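# Seat the blue-taped flask in a free shaker clamp

## Task

Put the glass flask with the blue tape into an empty clamp on the shaker, so that its base sits fully down in the clamp and the clamp's spring ring encircles the flask's cone. While doing it, do not grip the flask hard, push hard on its rim, or rip the foil covering its mouth. When finished, every other flask must still be seated. Do not bend any clamp legs, do not force any spring ring off, do not strike any flask hard, and do not let any flask drop more than a few centimetres. Any of these failures means the task fails.

## Robot and tools

Robot: two UR7e-style arms, left_arm and right_arm, each ending in a Robotiq 140 two-finger gripper whose fingers can fold at a hinge. Only the outer quarter of each pad, near the fingertip, grips at the asked force. Nearer the palm the fingers can wrap the part, holding a narrow one loosely or not at all and squeezing a wide one harder than asked. A fingertip pushed straight into a surface folds easily, so contact may hardly show and the next grip may fail. Fingers point along the gripper's +z and open and close along its y. end_effector_position is the point between the closed pads. The fingertips stick out about 33 mm past it at gaps up to 40 mm, and about 9 mm when fully open.

Frames: the scene frame has its origin at table-top height midway between the nominal bases, +z up, +x out over the table, left_arm on +y. Arm names do not match image sides. Each arm reports its hand pose, velocities and Hand target in its own base frame. Calibrated bases: left_arm (-0.027, +0.491, +0.013) m, quat_wxyz (+1.000, 0, 0, +0.021); right_arm (+0.044, -0.521, +0.013) m, quat_wxyz (+1.000, 0, 0, +0.008). Reported poses can be off by a few centimetres. Fixed cameras and the table use the scene frame. Motion offsets are taken along the current Hand target's own axes.

The 18-number row used by execute_actions and move: one list covering both arms. Entries 1-9 are left_arm dx, dy, dz, rx, ry, rz, then left_gripper position, force_limit, speed. Entries 10-18 are the same nine for right_arm and right_gripper. Every value lies in [-1, 1]. dx..rz are offsets, not poses, counted from that arm's Hand target at the start of the action or move: 1.0 = 0.6 m of travel or 180 degrees. rx, ry, rz form one rotation vector. Sending the same offset again moves the arm further. All six pose numbers at 0 re-asks for the current Hand target. Gripper values are absolute commands: position +1 is open (140 mm), about -0.8 is pads touching, -1 closes until blocked. force_limit -1 gives about 14 N, 0 gives about 40 N, +1 gives about 58 N on parts up to 40 mm. speed -1 is about 30 mm/s, 0 about 140, +1 about 250. Faster closes grip much harder. A 0 is a real command, so resend your last gripper numbers to leave a gripper as it is. Orientation commands are clipped to 32 degrees from the measured one per step.

execute_actions(actions, cameras): actions is a list of actions, each up to 15 rows, one row per 1/30 s step. A short action repeats its last row to fill 15 steps. Every row counts from the action's start pose. An empty list returns images and the full state.

move(target, speed, blend, stop_force, zero, blocking, cameras): a straight-line path to one row, or through up to 15 rows, all offsets from the same starting Hand targets. speed is in m/s, 0.002 to 3.6, default 0.25; rotation is capped at twice that in rad/s. blend is in metres; 0 means stop at each row. stop_force is 3 to 120 N, shared by both arms, and ends an arm's path when its wrist senses that much push against the motion. Use it slowly when approaching contact, but not with rotation. Leave it out when backing off a contact. zero (default true) re-zeroes before the move. blocking=false cannot be combined with stop_force. Paths are capped at 10 s and do not avoid obstacles. Do not route a path near an arm's own base. The result adds a move: line, for example done, off_target, moving, held or fault, plus limits such as paced or held.

wait(seconds 0-10), stop() which brakes a running move, zoom_image(camera, region [x0,y0,x1,y1] in pixels, at most 504 by 504, on the newest image), zero_wrist_force(arm), read_manual(section "licences"), finished_scene(scene = the current scene number; irreversible). Cameras: cam_head_left, cam_head_right, cam_high, cam_low, cam_left_wrist, cam_right_wrist, all 896x504, or ["all"].

Reading results: object_status 0 = moving, 1 = blocked while opening, 2 = blocked while closing (a grip), 3 = reached the commanded position or pads met, which may or may not mean something is held. After closing with position -1, check for 2. position_measured is in counts: 3 open, 75 about 100 mm, 139 about 60 mm, 200 about 20 mm, 230 pads meeting. To grip harder, raise force_limit and change position slightly (-1 to -0.98). To grip softer, open and close again slowly. Hand target is the last commanded pose; a gripper often rests short of it, so send the missing distance as an offset. Wrist force and torque are in the end-effector axes. Joint torques include the arm's own weight. "within noise" means the arm is still.

Hazards: a net force of roughly 150 N on an arm, or contact torque at a joint limit (25.7 N m at the wrists, 138 at the others), brakes that arm for 10 s. The arms are stiff, so aiming even slightly beyond a firm contact can fault. Approach slowly with stop_force, and after a press command the arm back past its contact. Never press the arms against each other. Holding loads or stretched poses heats motors, and at 85 °C the arm is braked for a while. The flasks are glass: grip them gently near the fingertips, keep off the foil and rim, lower them into the clamp without dropping, and keep everything on the table.

Each tool is called after "Call:" as name([rows], argument=value, ...), one row to a line, values as JSON.

## Session

Call:
execute_actions(actions=[])

Scene clock: 0.00 s.
left_arm: end_effector_position=(+0.9512, -0.1013, +0.3088) position_measured=3 object_status=3 end_effector_quat_wxyz=(-0.049, +0.736, -0.287, +0.612) | right_arm: end_effector_position=(+1.0342, +0.1166, +0.2080) position_measured=3 object_status=3 end_effector_quat_wxyz=(+0.089, +0.871, -0.127, +0.466)
Joint positions: left_arm=[-0.225 -0.845 1.355 -3.401 -1.635 3.61] | right_arm=[0.086 -0.551 0.773 -2.74 -1.917 3.339]
Joint velocities: within noise
Joint torques (N m): no reading
Motor temperatures (°C): left_arm=[32 33 29 37 41 42] | right_arm=[36 24 32 36 38 42]
Wrist force (N): no reading
Wrist torque (N m): no reading
Wrist force, peak (N): no reading
Hand target: left_arm +0.9512, -0.1013, +0.3088; -0.049, +0.736, -0.287, +0.612 | right_arm +1.0342, +0.1166, +0.2080; +0.089, +0.871, -0.127, +0.466
Tool commands: left_gripper/position=+1.0 left_gripper/force_limit=+1.0 left_gripper/speed=+1.0 right_gripper/position=+1.0 right_gripper/force_limit=+1.0 right_gripper/speed=+1.0

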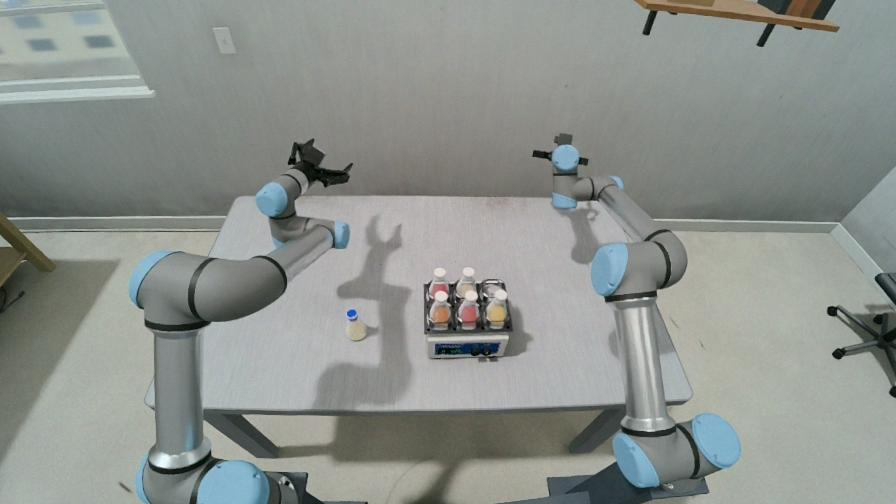

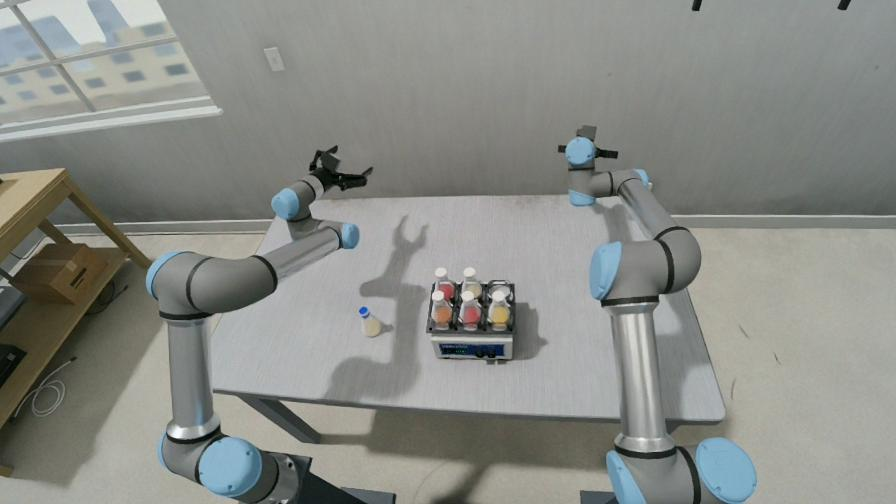

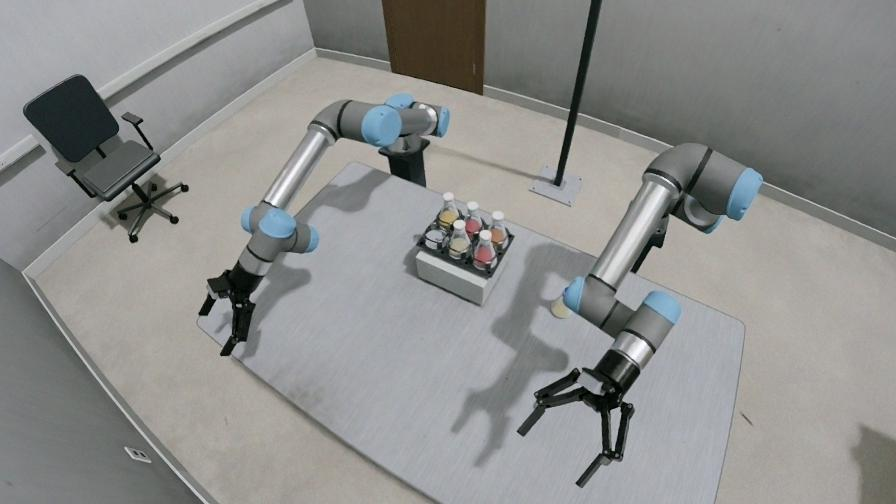

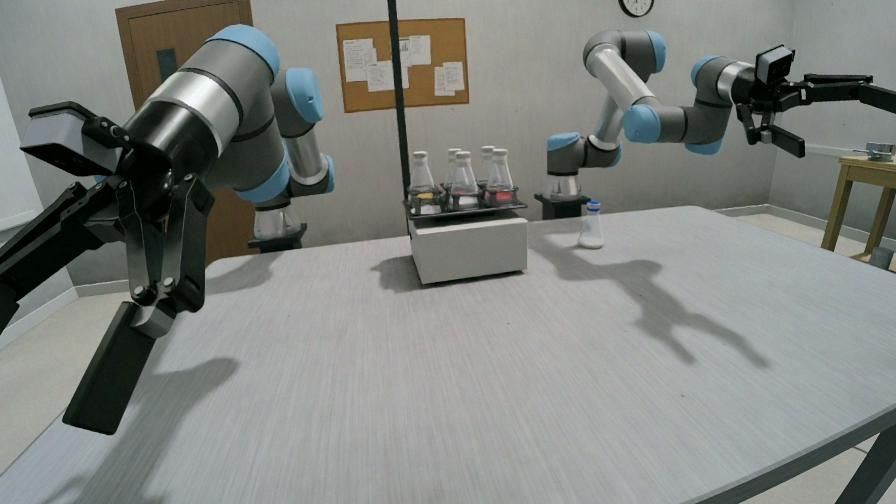

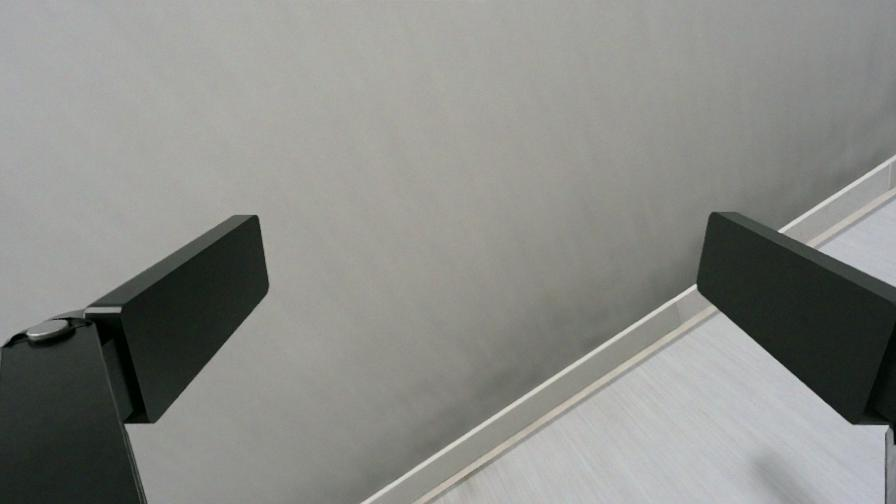

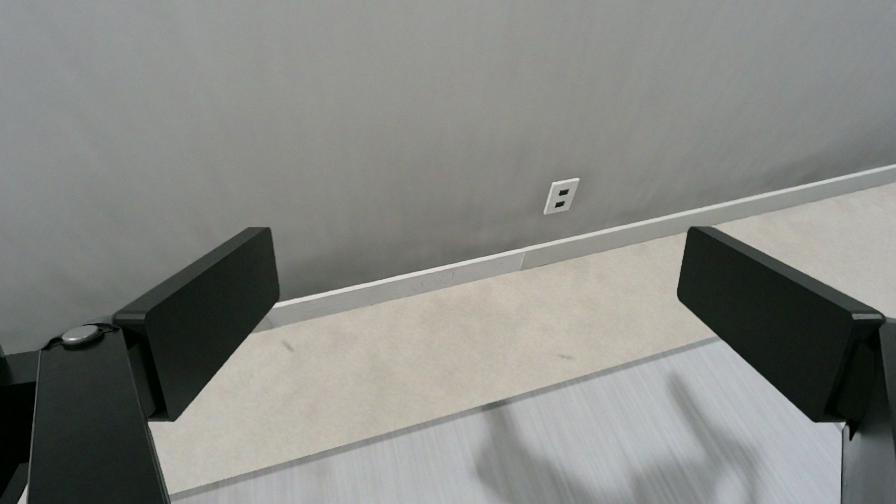

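Call:
zoom_image(camera="cam_head_left", region=[320, 250, 540, 374])

Call:
zoom_image(camera="cam_low", region=[390, 130, 630, 290])

Call:
zoom_image(camera="cam_high", region=[400, 180, 600, 330])

Call:
zoom_image(camera="cam_head_right", region=[330, 250, 550, 374])

Scaled by 2.291 from the camera's 896x504 image, which has a finer 1280x720 frame.

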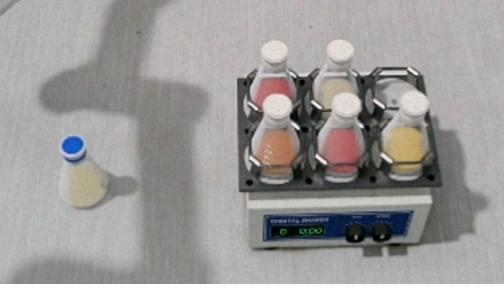

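Scaled by 2.100 from the camera's 896x504 image, which has a finer 1280x720 frame.

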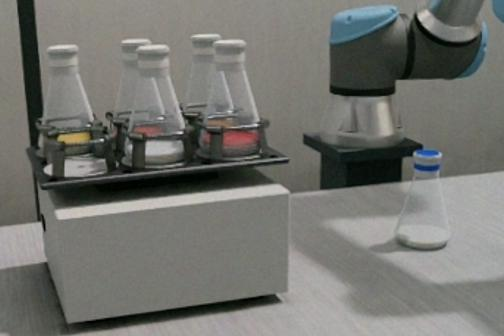

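Scaled by 2.520 from the camera's 896x504 image, which has a finer 1280x720 frame.

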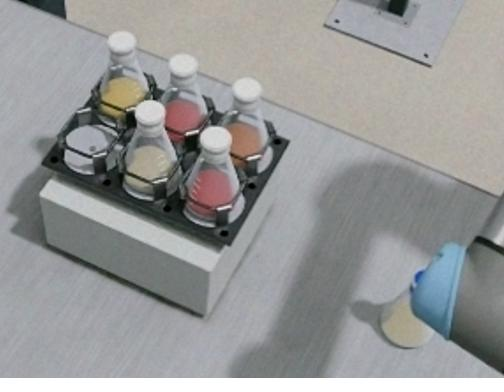

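Scaled by 2.291 from the camera's 896x504 image, which has a finer 1280x720 frame.

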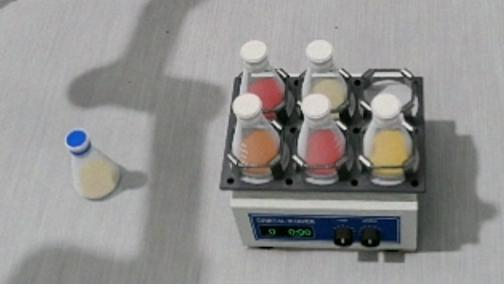

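Call:
move(target=[0.137,0.410,-0.703,-0.124,-0.404,-0.083,1,-1,0,-0.159,-0.137,-0.984,-0.0644,-0.311,0.1447,1,-1,0], speed=0.4, cameras=["all"])

Scene clock: 87.00 s.
left_arm: end_effector_position=(+0.4780, -0.2280, +0.3805) position_measured=3 object_status=3 end_effector_quat_wxyz=(-0.001, +0.976, -0.216, -0.001) | right_arm: end_effector_position=(+0.5425, +0.3693, +0.4501) position_measured=3 object_status=3 end_effector_quat_wxyz=(+0.000, +0.924, -0.383, +0.000) end_effector_velocity=(+0.000, -0.001, +0.000) end_effector_angular_velocity=(-0.002, +0.001, +0.000)
Joint positions: left_arm=[-0.7 -1.486 1.213 -1.295 -1.57 2.878] | right_arm=[0.393 -0.978 0.3 -0.893 -1.57 4.32]
Joint velocities: left_arm=[within noise] | right_arm=[0 -0.002 0.005 -0.001 -0.001 0]
Joint torques (N m): left_arm=[0.43 -40.4 -19.72 -1.12 -0.31 0.66] | right_arm=[-6.95 -56.93 -12.14 -4.87 0.2 -0.18]
Wrist force (N): left_arm=[1.9 0.3 -2.7] | right_arm=[-0.8 1.5 0.5]
Wrist torque (N m): left_arm=[-0.06 -0.83 -0.05] | right_arm=[0.47 0.23 -0.25]
Wrist force, peak (N): left_arm=[0.9 1.8 -3.5] | right_arm=[-3.8 2.3 -0.5]
Hand target: left_arm +0.4779, -0.2279, +0.3805; -0.001, +0.976, -0.216, -0.001 | right_arm +0.5424, +0.3693, +0.4502; +0.000, +0.924, -0.383, +0.000
Off the commanded pose: left_arm 0.000 m, 0 deg | right_arm 0.000 m, 0 deg.
move: done

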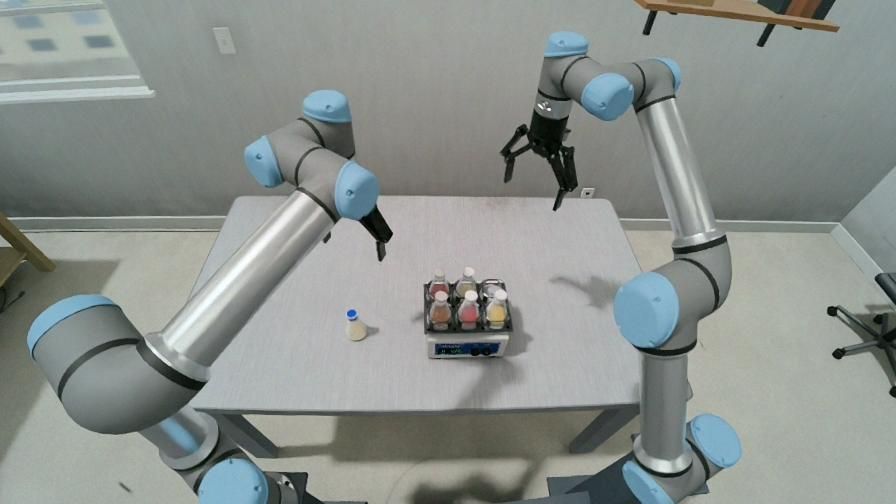

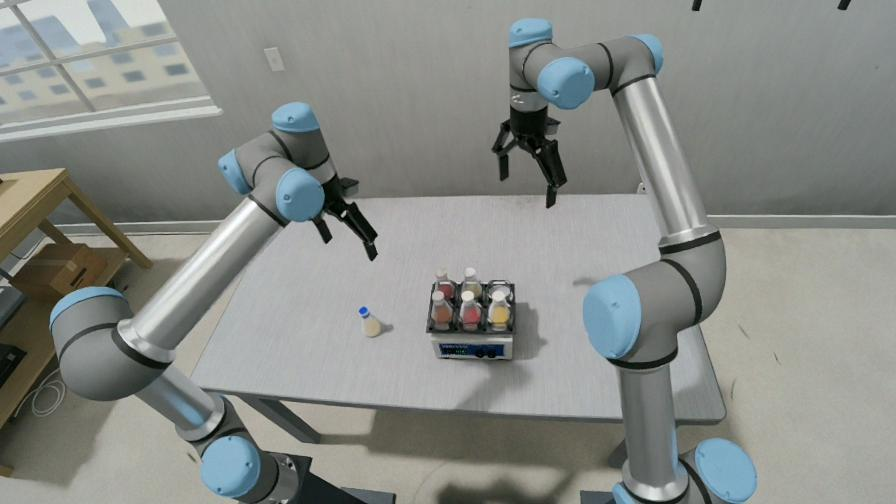

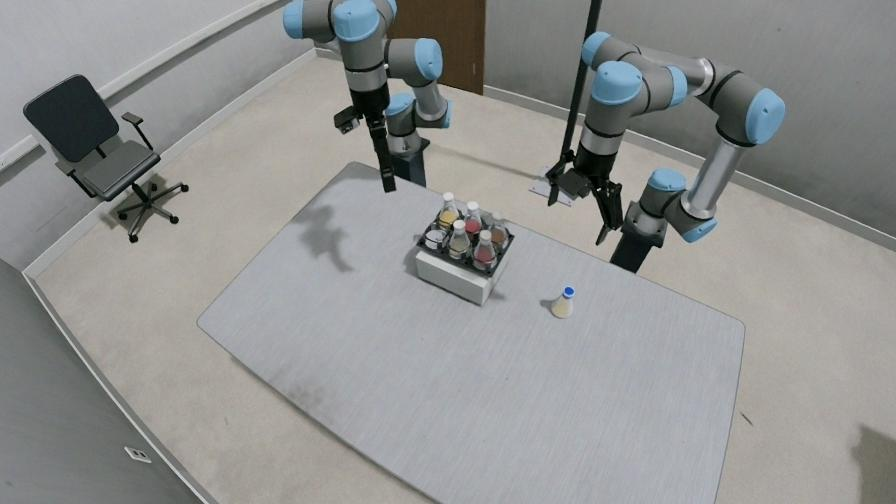

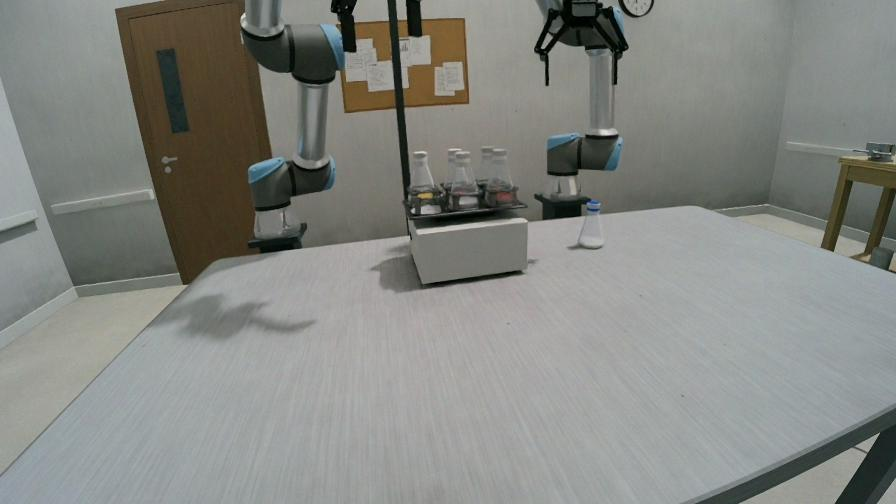

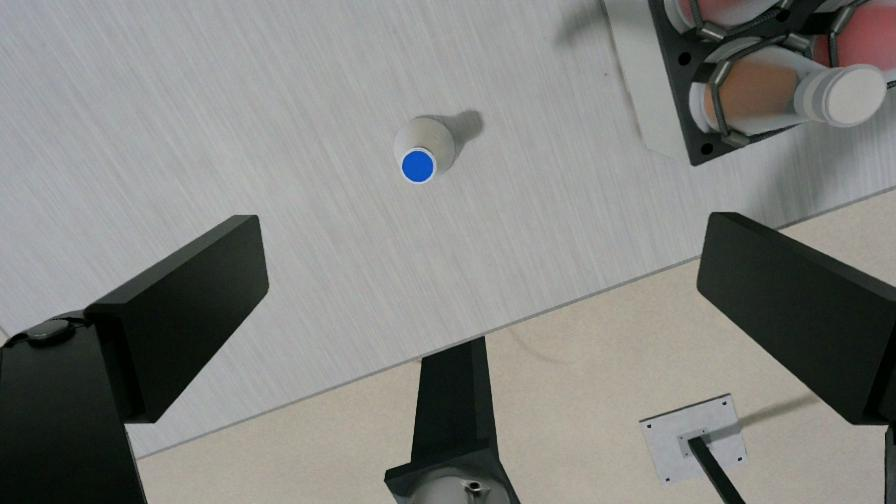

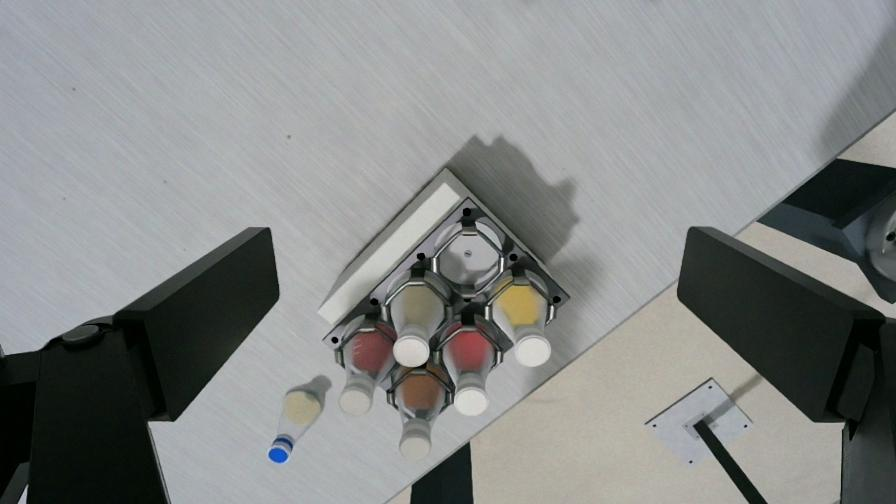

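Call:
zoom_image(camera="cam_low", region=[565, 190, 621, 255])

Call:
zoom_image(camera="cam_right_wrist", region=[250, 370, 350, 470])

Call:
zoom_image(camera="cam_right_wrist", region=[310, 160, 590, 400])

Call:
zoom_image(camera="cam_low", region=[395, 140, 535, 230])

Scaled by 7.754 from the camera's 896x504 image, which has a finer 1280x720 frame.

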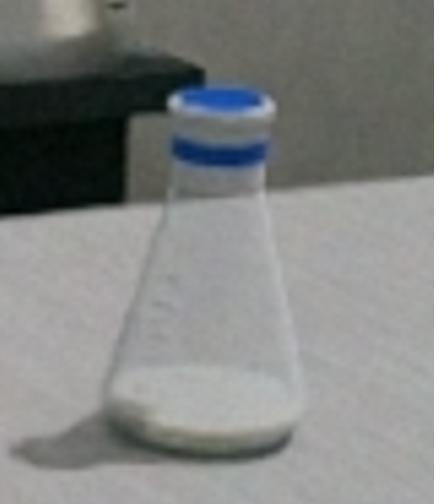

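Scaled by 5.040 from the camera's 896x504 image, which has a finer 1280x720 frame.

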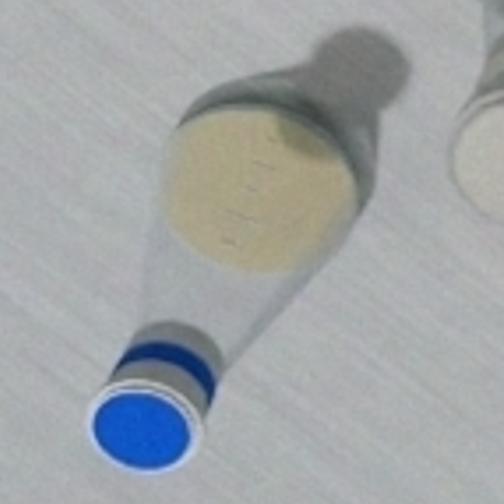

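Scaled by 1.800 from the camera's 896x504 image, which has a finer 1280x720 frame.

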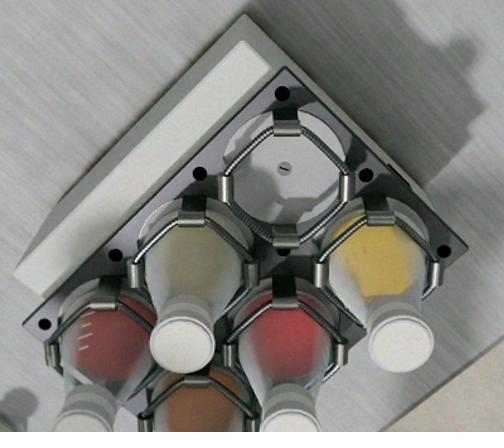

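Scaled by 3.600 from the camera's 896x504 image, which has a finer 1280x720 frame.

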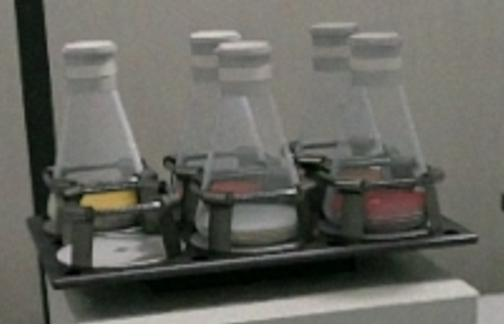

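Call:
move(target=[-0.0275,-0.054,0.267,0,0,0,0.175,-1,0,0,0,0,0,0,0,1,-1,0], cameras=["cam_left_wrist","cam_low"])

Scene clock: 126.17 s.
left_arm: end_effector_position=(+0.4764, -0.1913, +0.2205) position_measured=107 object_status=3 end_effector_quat_wxyz=(-0.001, +0.976, -0.216, -0.001) | right_arm: end_effector_position=(+0.5424, +0.3693, +0.4502) position_measured=3 object_status=3 end_effector_quat_wxyz=(+0.000, +0.924, -0.383, +0.000)
Joint positions: left_arm=[-0.645 -1.551 1.693 -1.711 -1.57 2.933] | right_arm=[0.393 -0.979 0.3 -0.893 -1.57 4.32]
Joint torques (N m): left_arm=[-6.27 -12.42 -13.83 -5.01 1.21 -2.12] | right_arm=[-7.54 -55.02 -11.46 -4.59 2.46 1.55]
Wrist force (N): left_arm=[2.1 0.2 -2.8] | right_arm=[-0.9 1.2 0.6]
Wrist torque (N m): left_arm=[-0.08 -0.85 -0.01] | right_arm=[0.40 0.27 -0.25]
Wrist force, peak (N): left_arm=[2.2 0.8 -5.7] | right_arm=[-0.9 1.4 0.8]
Hand target: left_arm +0.4763, -0.1913, +0.2204; -0.001, +0.976, -0.216, -0.001 | right_arm +0.5424, +0.3693, +0.4502; +0.000, +0.924, -0.383, +0.000
Off the commanded pose: left_arm 0.000 m, 0 deg | right_arm 0.000 m, 0 deg.
move: done
Images, in order (width x height): cam_low 896x504, cam_left_wrist 896x504.

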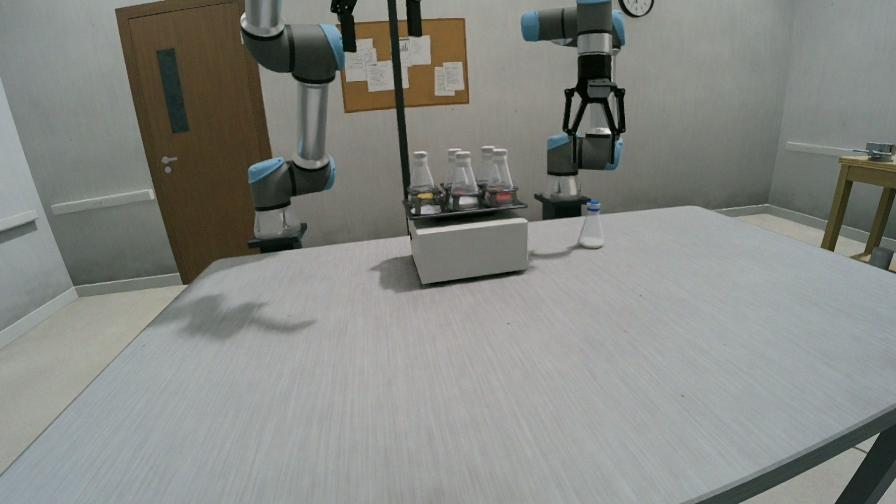

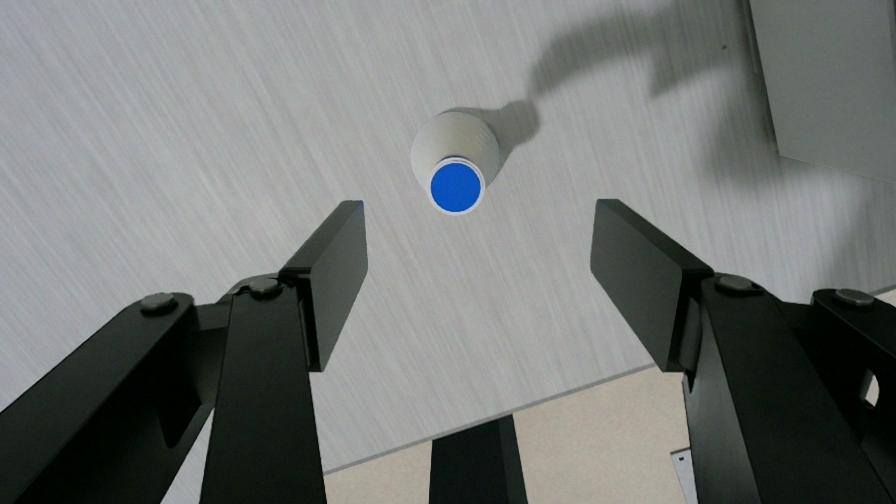

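Call:
move(target=[-0.0035,-0.0035,0.199,0,0,0,0.175,-1,0,0,0,0,0,0,0,1,-1,0], speed=0.12, stop_force=6)

Call:
zero_wrist_force(arm="left_arm")

Call:
move(target=[0,0,0,0,0,0,-1,-1,-1,0,0,0,0,0,0,1,-1,0])

Call:
wait(seconds=1, cameras=["cam_left_wrist","cam_low"])

Call:
zoom_image(camera="cam_low", region=[540, 140, 680, 260])

Scene clock: 147.53 s.
left_arm: end_effector_position=(+0.4751, -0.1883, +0.1010) position_measured=107 object_status=3 end_effector_quat_wxyz=(-0.001, +0.976, -0.216, -0.001) | right_arm: end_effector_position=(+0.5424, +0.3693, +0.4502) position_measured=3 object_status=3 end_effector_quat_wxyz=(+0.000, +0.924, -0.383, +0.000)
Joint positions: left_arm=[-0.641 -1.471 1.928 -2.025 -1.57 2.936] | right_arm=[0.393 -0.979 0.3 -0.893 -1.57 4.32]
Joint torques (N m): left_arm=[-2.61 -39.7 -31.74 -5.43 1.4 0.58] | right_arm=[-6.47 -52.34 -16.6 -3.49 2.52 0.74]
Wrist force (N): left_arm=[1.8 0.3 -3.0] | right_arm=[-0.9 1.2 0.6]
Wrist torque (N m): left_arm=[-0.04 -0.80 -0.04] | right_arm=[0.41 0.26 -0.25]
Wrist force, peak (N): left_arm=[2.1 0.2 -4.8] | right_arm=[-0.8 1.6 0.7]
Hand target: left_arm +0.4751, -0.1883, +0.1010; -0.001, +0.976, -0.216, -0.001 | right_arm +0.5424, +0.3693, +0.4502; +0.000, +0.924, -0.383, +0.000
Off the commanded pose: left_arm 0.000 m, 0 deg | right_arm 0.000 m, 0 deg.
move: done

Wrist force sensor zeroed.

Scene clock: 149.30 s.
left_arm: end_effector_position=(+0.4752, -0.1883, +0.1010) position_measured=182 object_status=0 end_effector_quat_wxyz=(-0.001, +0.976, -0.216, -0.001) | right_arm: end_effector_position=(+0.5424, +0.3693, +0.4502) position_measured=3 object_status=3 end_effector_quat_wxyz=(+0.000, +0.924, -0.383, +0.000)
Joint positions: left_arm=[-0.641 -1.471 1.928 -2.025 -1.57 2.936] | right_arm=[0.393 -0.979 0.3 -0.893 -1.57 4.32]
Joint torques (N m): left_arm=[-6.54 -34.67 -29.22 -4.34 -1.49 -1.66] | right_arm=[-7.17 -51.32 -19.29 -3.1 2.45 0.7]
Wrist force (N, zeroed by zero_wrist_force on left_arm): left_arm=[-0.1 -4.1 -6.5] | right_arm=[-0.8 1.3 0.8]
Wrist torque (N m, zeroed by zero_wrist_force on left_arm): left_arm=[0.25 0.00 0.01] | right_arm=[0.43 0.23 -0.25]
Wrist force, peak (N, zeroed by zero_wrist_force on left_arm): left_arm=[0.1 -4.5 -6.8] | right_arm=[-1.0 1.4 0.7]
Hand target: left_arm +0.4751, -0.1883, +0.1010; -0.001, +0.976, -0.216, -0.001 | right_arm +0.5424, +0.3693, +0.4502; +0.000, +0.924, -0.383, +0.000
Off the commanded pose: left_arm 0.000 m, 0 deg | right_arm 0.000 m, 0 deg.
move: done

Scene clock: 150.30 s.
left_arm: end_effector_position=(+0.4751, -0.1884, +0.1010) position_measured=182 object_status=2 end_effector_quat_wxyz=(-0.001, +0.976, -0.216, -0.001) | right_arm: end_effector_position=(+0.5424, +0.3693, +0.4502) position_measured=3 object_status=3 end_effector_quat_wxyz=(+0.000, +0.924, -0.383, +0.000)
Joint positions: left_arm=[-0.641 -1.471 1.928 -2.025 -1.57 2.936] | right_arm=[0.393 -0.979 0.3 -0.893 -1.57 4.32]
Joint torques (N m): left_arm=[-5.1 -19.51 -22.73 -1.18 -3.26 -1.78] | right_arm=[-6.36 -50.79 -19.44 -2.89 2.5 0.53]
Wrist force (N, zeroed by zero_wrist_force on left_arm): left_arm=[-0.1 -3.9 -6.1] | right_arm=[-0.9 1.4 0.6]
Wrist torque (N m, zeroed by zero_wrist_force on left_arm): left_arm=[0.24 -0.03 0.01] | right_arm=[0.45 0.25 -0.25]
Wrist force, peak (N, zeroed by zero_wrist_force on left_arm): left_arm=[0.0 -4.5 -7.1] | right_arm=[-0.9 1.6 0.6]
Hand target: left_arm +0.4751, -0.1883, +0.1010; -0.001, +0.976, -0.216, -0.001 | right_arm +0.5424, +0.3693, +0.4502; +0.000, +0.924, -0.383, +0.000
Tool commands: left_gripper/position=-1.0 left_gripper/force_limit=-1.0 left_gripper/speed=-1.0 right_gripper/position=+1.0 right_gripper/force_limit=-1.0 right_gripper/speed=+0.0
Off the commanded pose: left_arm 0.000 m, 0 deg | right_arm 0.000 m, 0 deg.
wait: 1.00 s; at rest by 0.17 s
Images, in order (width x height): cam_low 896x504, cam_left_wrist 896x504.

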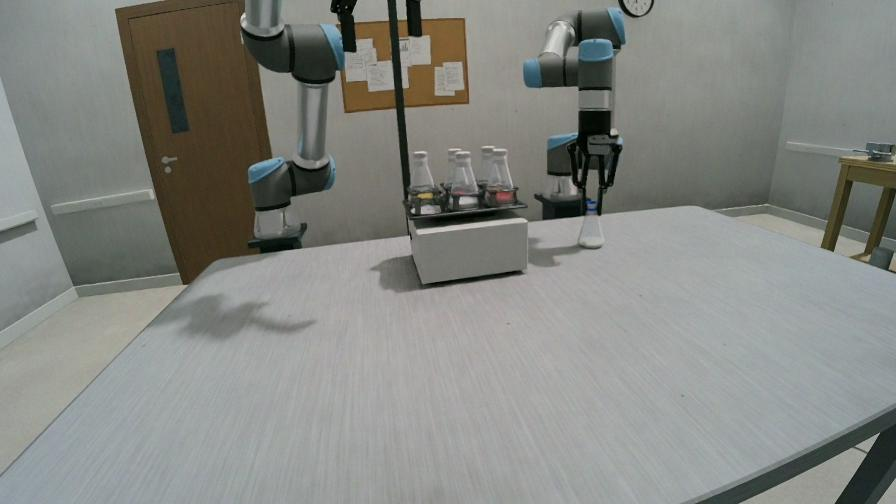

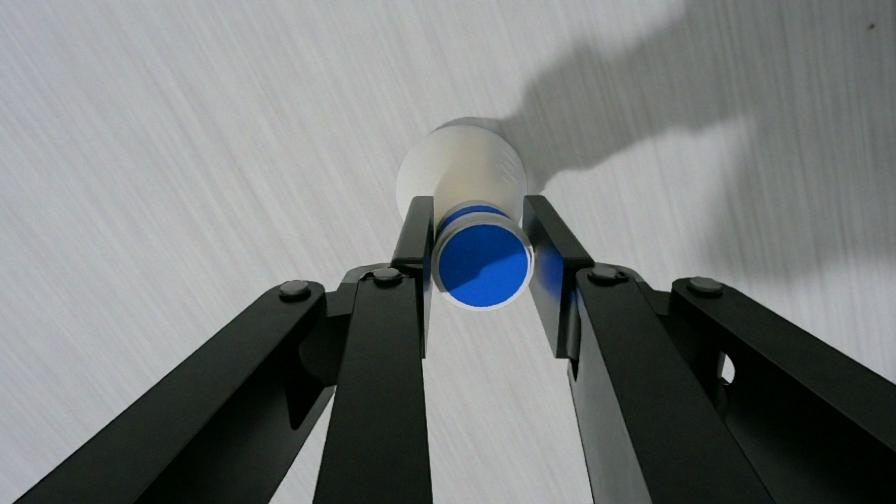

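Scaled by 3.600 from the camera's 896x504 image, which has a finer 1280x720 frame.

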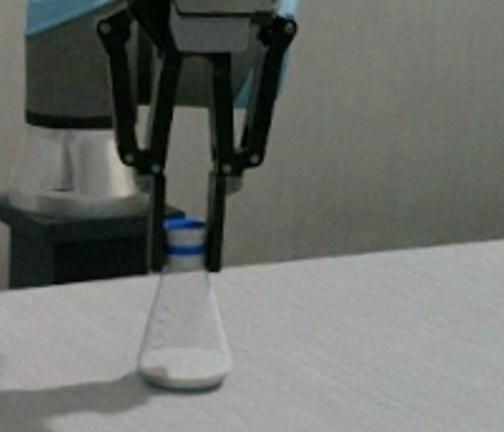

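Call:
move([
  [0,0,-0.06,0,0,0,-1,-1,-1,0,0,0,0,0,0,1,-1,0],
  [-0.036,0.327,-0.06,0,0,0,-1,-1,-1,0,0,0,0,0,0,1,-1,0],
  [-0.036,0.327,-0.008,0,0,0,-1,-1,-1,0,0,0,0,0,0,1,-1,0],
], speed=[0.08,0.15,0.06], cameras=["cam_left_wrist","cam_low"])

Call:
zoom_image(camera="cam_low", region=[460, 140, 600, 260])

Scene clock: 167.93 s.
left_arm: end_effector_position=(+0.3727, -0.3570, +0.1055) position_measured=182 object_status=2 end_effector_quat_wxyz=(-0.001, +0.976, -0.216, -0.001) | right_arm: end_effector_position=(+0.5424, +0.3693, +0.4502) position_measured=3 object_status=3 end_effector_quat_wxyz=(+0.000, +0.924, -0.383, +0.000)
Joint positions: left_arm=[-1.025 -1.464 1.907 -2.011 -1.571 2.553] | right_arm=[0.393 -0.979 0.3 -0.893 -1.57 4.32]
Joint torques (N m): left_arm=[-5.88 -38.83 -33.54 -1.02 1.6 -1.81] | right_arm=[-7.27 -48.14 -25.85 -1.58 2.62 -0.25]
Wrist force (N, zeroed by zero_wrist_force on left_arm): left_arm=[0.1 -0.3 0.6] | right_arm=[-0.8 1.3 0.8]
Wrist torque (N m, zeroed by zero_wrist_force on left_arm): left_arm=[-0.08 -0.02 -0.02] | right_arm=[0.43 0.24 -0.25]
Wrist force, peak (N, zeroed by zero_wrist_force on left_arm): left_arm=[0.1 -4.4 -7.3] | right_arm=[-0.9 1.6 0.7]
Hand target: left_arm +0.3727, -0.3571, +0.1057; -0.001, +0.976, -0.216, -0.001 | right_arm +0.5424, +0.3693, +0.4502; +0.000, +0.924, -0.383, +0.000
Off the commanded pose: left_arm 0.000 m, 0 deg | right_arm 0.000 m, 0 deg.
move: done
Images, in order (width x height): cam_low 896x504, cam_left_wrist 896x504.

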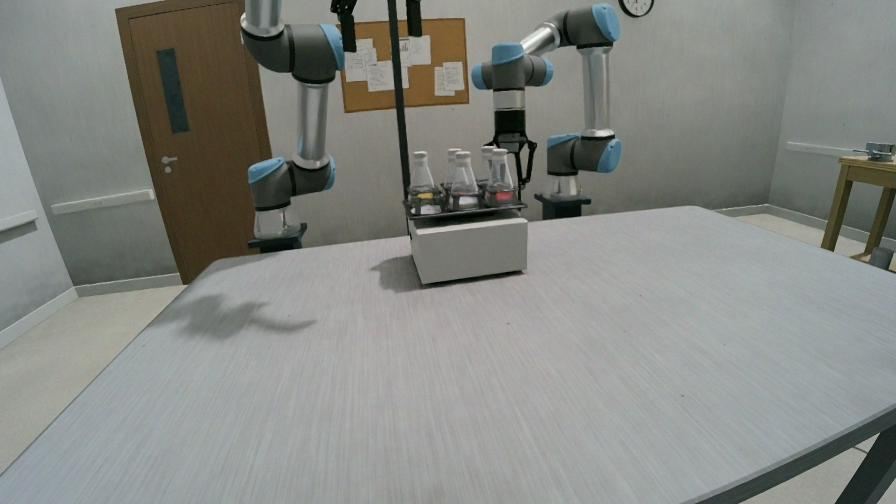

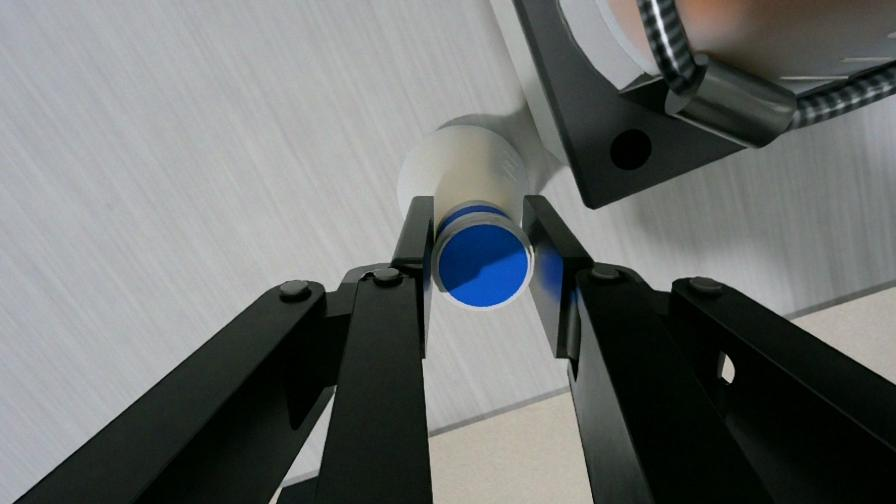

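Scaled by 3.600 from the camera's 896x504 image, which has a finer 1280x720 frame.

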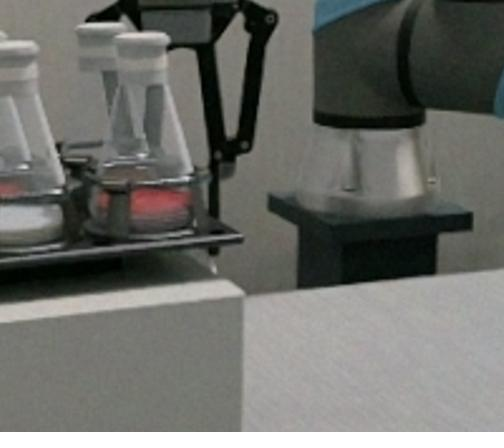

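Call:
move([
  [-0.117,0,-0.03,0,0,0,-1,-1,-1,0,0,0,0,0,0,1,-1,0],
  [-0.117,0,0.004,0,0,0,-1,-1,-1,0,0,0,0,0,0,1,-1,0],
], speed=[0.1,0.06])

Call:
move(target=[0,0,0.016,0,0,0,-1,-1,-1,0,0,0,0,0,0,1,-1,0], speed=0.01, stop_force=3, cameras=["cam_left_wrist","cam_head_left"])

Scene clock: 191.57 s.
left_arm: end_effector_position=(+0.3091, -0.3274, +0.1033) position_measured=182 object_status=2 end_effector_quat_wxyz=(-0.001, +0.976, -0.216, -0.001) | right_arm: end_effector_position=(+0.5424, +0.3693, +0.4502) position_measured=3 object_status=3 end_effector_quat_wxyz=(+0.000, +0.924, -0.383, +0.000)
Joint positions: left_arm=[-1.114 -1.621 2.075 -2.023 -1.572 2.463] | right_arm=[0.393 -0.979 0.3 -0.893 -1.57 4.32]
Joint torques (N m): left_arm=[4.47 -33.04 -33.01 -1.4 1.68 2.26] | right_arm=[-7.73 -47.24 -30.84 -1.14 2.53 -1.02]
Wrist force (N, zeroed by zero_wrist_force on left_arm): left_arm=[0.1 0.0 0.6] | right_arm=[-0.7 1.3 0.6]
Wrist torque (N m, zeroed by zero_wrist_force on left_arm): left_arm=[-0.02 0.00 0.01] | right_arm=[0.43 0.22 -0.25]
Wrist force, peak (N, zeroed by zero_wrist_force on left_arm): left_arm=[2.0 0.0 1.0] | right_arm=[-1.0 1.5 0.5]
Hand target: left_arm +0.3091, -0.3275, +0.1034; -0.001, +0.976, -0.216, -0.001 | right_arm +0.5424, +0.3693, +0.4502; +0.000, +0.924, -0.383, +0.000
Off the commanded pose: left_arm 0.000 m, 0 deg | right_arm 0.000 m, 0 deg.
move: done

Scene clock: 192.93 s.
left_arm: end_effector_position=(+0.3091, -0.3275, +0.1010) position_measured=182 object_status=2 end_effector_quat_wxyz=(-0.001, +0.976, -0.216, -0.001) | right_arm: end_effector_position=(+0.5424, +0.3693, +0.4502) position_measured=3 object_status=3 end_effector_quat_wxyz=(+0.000, +0.924, -0.383, +0.000)
Joint positions: left_arm=[-1.114 -1.618 2.08 -2.03 -1.572 2.463] | right_arm=[0.393 -0.979 0.3 -0.893 -1.57 4.32]
Joint torques (N m): left_arm=[2.03 -32.43 -34.14 -2.68 -1.62 2.25] | right_arm=[-6.62 -46.03 -31.23 -1.07 2.59 -1.16]
Wrist force (N, zeroed by zero_wrist_force on left_arm): left_arm=[-0.1 0.0 0.7] | right_arm=[-0.9 1.5 0.7]
Wrist torque (N m, zeroed by zero_wrist_force on left_arm): left_arm=[-0.04 0.03 0.02] | right_arm=[0.47 0.25 -0.25]
Wrist force, peak (N, zeroed by zero_wrist_force on left_arm): left_arm=[-0.4 -3.2 -12.7] | right_arm=[-1.0 1.6 0.6]
Hand target: left_arm +0.3091, -0.3275, +0.1010; -0.001, +0.976, -0.216, -0.001 (not the last commanded pose) | right_arm +0.5424, +0.3693, +0.4502; +0.000, +0.924, -0.383, +0.000
Off the commanded pose: left_arm 0.007 m, 0 deg | right_arm 0.000 m, 0 deg.
move: contact (left_arm)
Images, in order (width x height): cam_head_left 896x504, cam_left_wrist 896x504.

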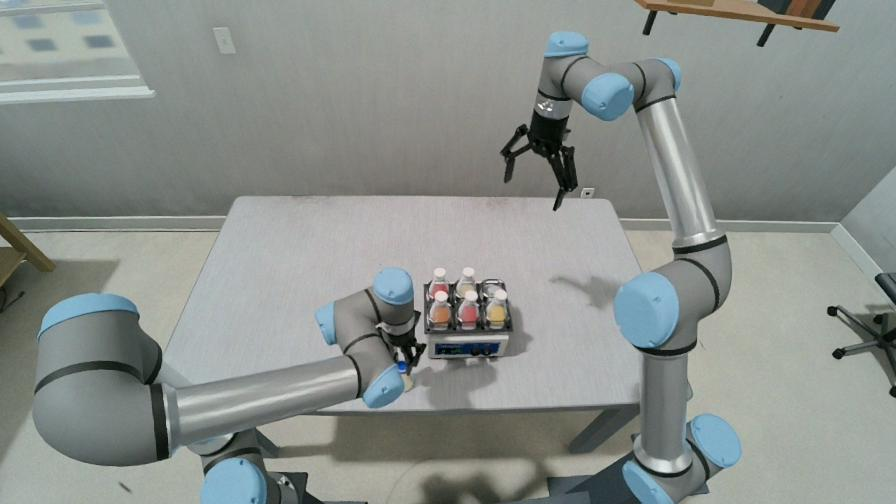

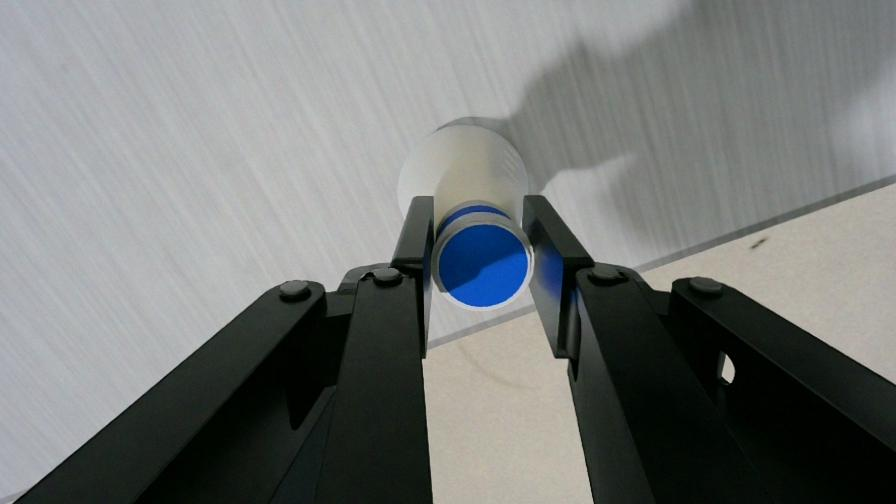

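Call:
move(target=[0,0,0,0,0,0,0.175,-1,-0.7,-0.208,0.027,0.2,0,0,0,0.175,-1,0], speed=0.2)

Call:
move([
  [0,0,-0.3,0,0,0,0.175,-1,0,0,0,0,0,0,0,0.175,-1,0],
  [0,-0.5,-0.3,0,0,0,0.175,-1,0,0,0,0,0,0,0,0.175,-1,0],
], speed=[0.1,0.3], cameras=["cam_right_wrist","cam_head_left","cam_left_wrist"])

Call:
zoom_image(camera="cam_right_wrist", region=[300, 80, 640, 420])

Scene clock: 213.53 s.
left_arm: end_effector_position=(+0.3091, -0.3275, +0.1010) position_measured=107 object_status=3 end_effector_quat_wxyz=(-0.001, +0.976, -0.216, -0.001) | right_arm: end_effector_position=(+0.4428, +0.4463, +0.3304) position_measured=107 object_status=3 end_effector_quat_wxyz=(-0.001, +0.924, -0.383, +0.000)
Joint positions: left_arm=[-1.114 -1.618 2.08 -2.03 -1.572 2.463] | right_arm=[0.575 -1.262 1.072 -1.382 -1.57 4.503]
Joint torques (N m): left_arm=[-0.47 -30.93 -31.54 -4.98 -1.52 2.22] | right_arm=[2.93 -23.5 -17.25 -3.42 -1.4 -0.72]
Wrist force (N, zeroed by zero_wrist_force on left_arm): left_arm=[-0.1 0.0 -0.1] | right_arm=[-1.5 1.3 1.1]
Wrist torque (N m, zeroed by zero_wrist_force on left_arm): left_arm=[-0.02 0.02 0.01] | right_arm=[0.48 0.38 -0.23]
Wrist force, peak (N, zeroed by zero_wrist_force on left_arm): left_arm=[-0.1 0.0 1.0] | right_arm=[-3.6 1.6 2.8]
Hand target: left_arm +0.3091, -0.3275, +0.1010; -0.001, +0.976, -0.216, -0.001 | right_arm +0.4428, +0.4463, +0.3302; +0.000, +0.924, -0.383, +0.000
Off the commanded pose: left_arm 0.000 m, 0 deg | right_arm 0.000 m, 0 deg.
move: done

Scene clock: 217.07 s.
left_arm: end_effector_position=(+0.4360, -0.0559, +0.2812) position_measured=107 object_status=3 end_effector_quat_wxyz=(+0.000, +0.976, -0.216, -0.001) | right_arm: end_effector_position=(+0.4428, +0.4463, +0.3302) position_measured=107 object_status=3 end_effector_quat_wxyz=(+0.000, +0.924, -0.383, +0.000)
Joint positions: left_arm=[-0.436 -1.742 1.713 -1.54 -1.57 3.141] | right_arm=[0.575 -1.262 1.072 -1.382 -1.57 4.503]
Joint torques (N m): left_arm=[5.24 -29.65 -15.22 -0.95 1.5 2.05] | right_arm=[5.39 -25.3 -14.62 -4.56 -2.5 2.01]
Wrist force (N, zeroed by zero_wrist_force on left_arm): left_arm=[0.3 -0.3 -0.2] | right_arm=[-1.7 1.3 0.8]
Wrist torque (N m, zeroed by zero_wrist_force on left_arm): left_arm=[-0.09 -0.07 0.10] | right_arm=[0.48 0.41 -0.23]
Wrist force, peak (N, zeroed by zero_wrist_force on left_arm): left_arm=[0.1 -3.7 0.0] | right_arm=[-1.7 1.4 1.1]
Hand target: left_arm +0.4360, -0.0558, +0.2812; -0.001, +0.976, -0.216, -0.001 | right_arm +0.4428, +0.4463, +0.3302; +0.000, +0.924, -0.383, +0.000
Off the commanded pose: left_arm 0.000 m, 0 deg | right_arm 0.000 m, 0 deg.
move: done
Images, in order (width x height): cam_head_left 896x504, cam_left_wrist 896x504, cam_right_wrist 896x504.

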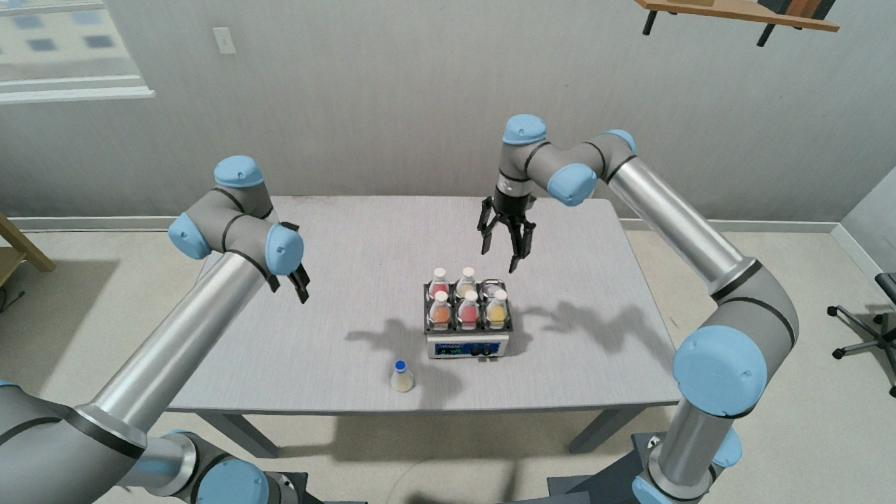

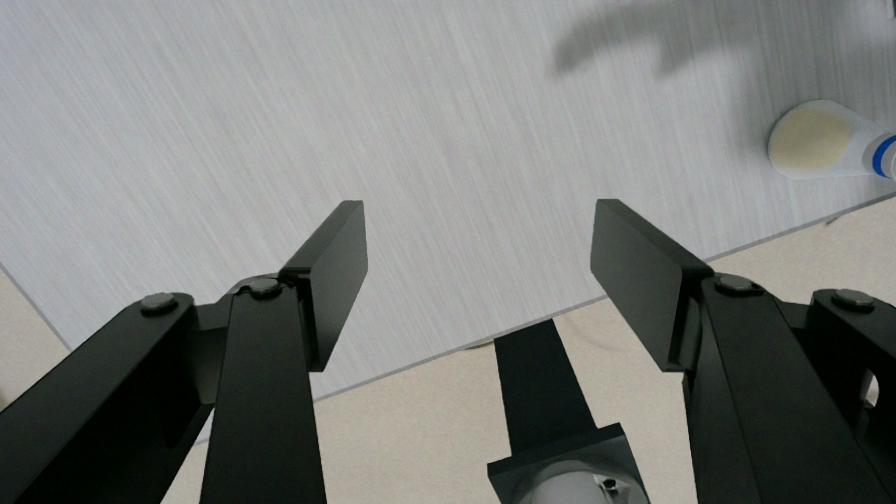

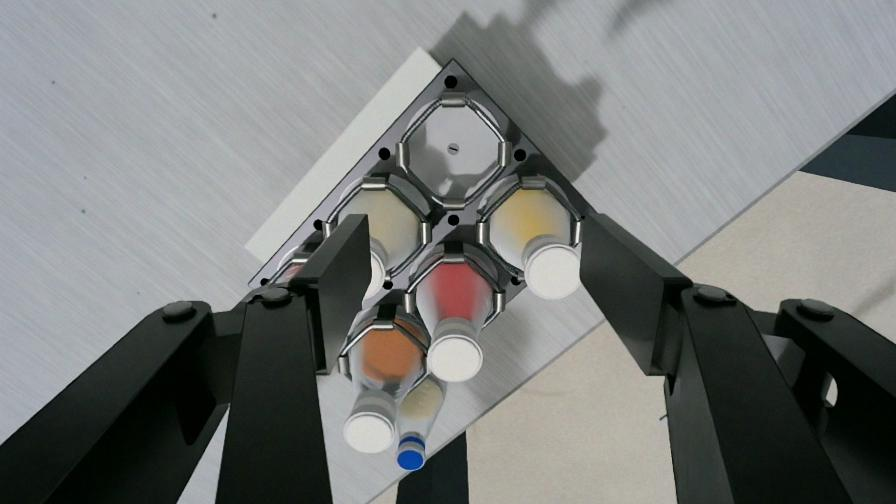

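Scaled by 1.482 from the camera's 896x504 image, which has a finer 1280x720 frame.

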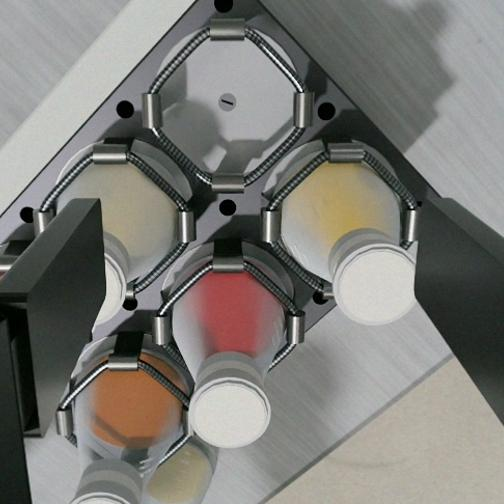

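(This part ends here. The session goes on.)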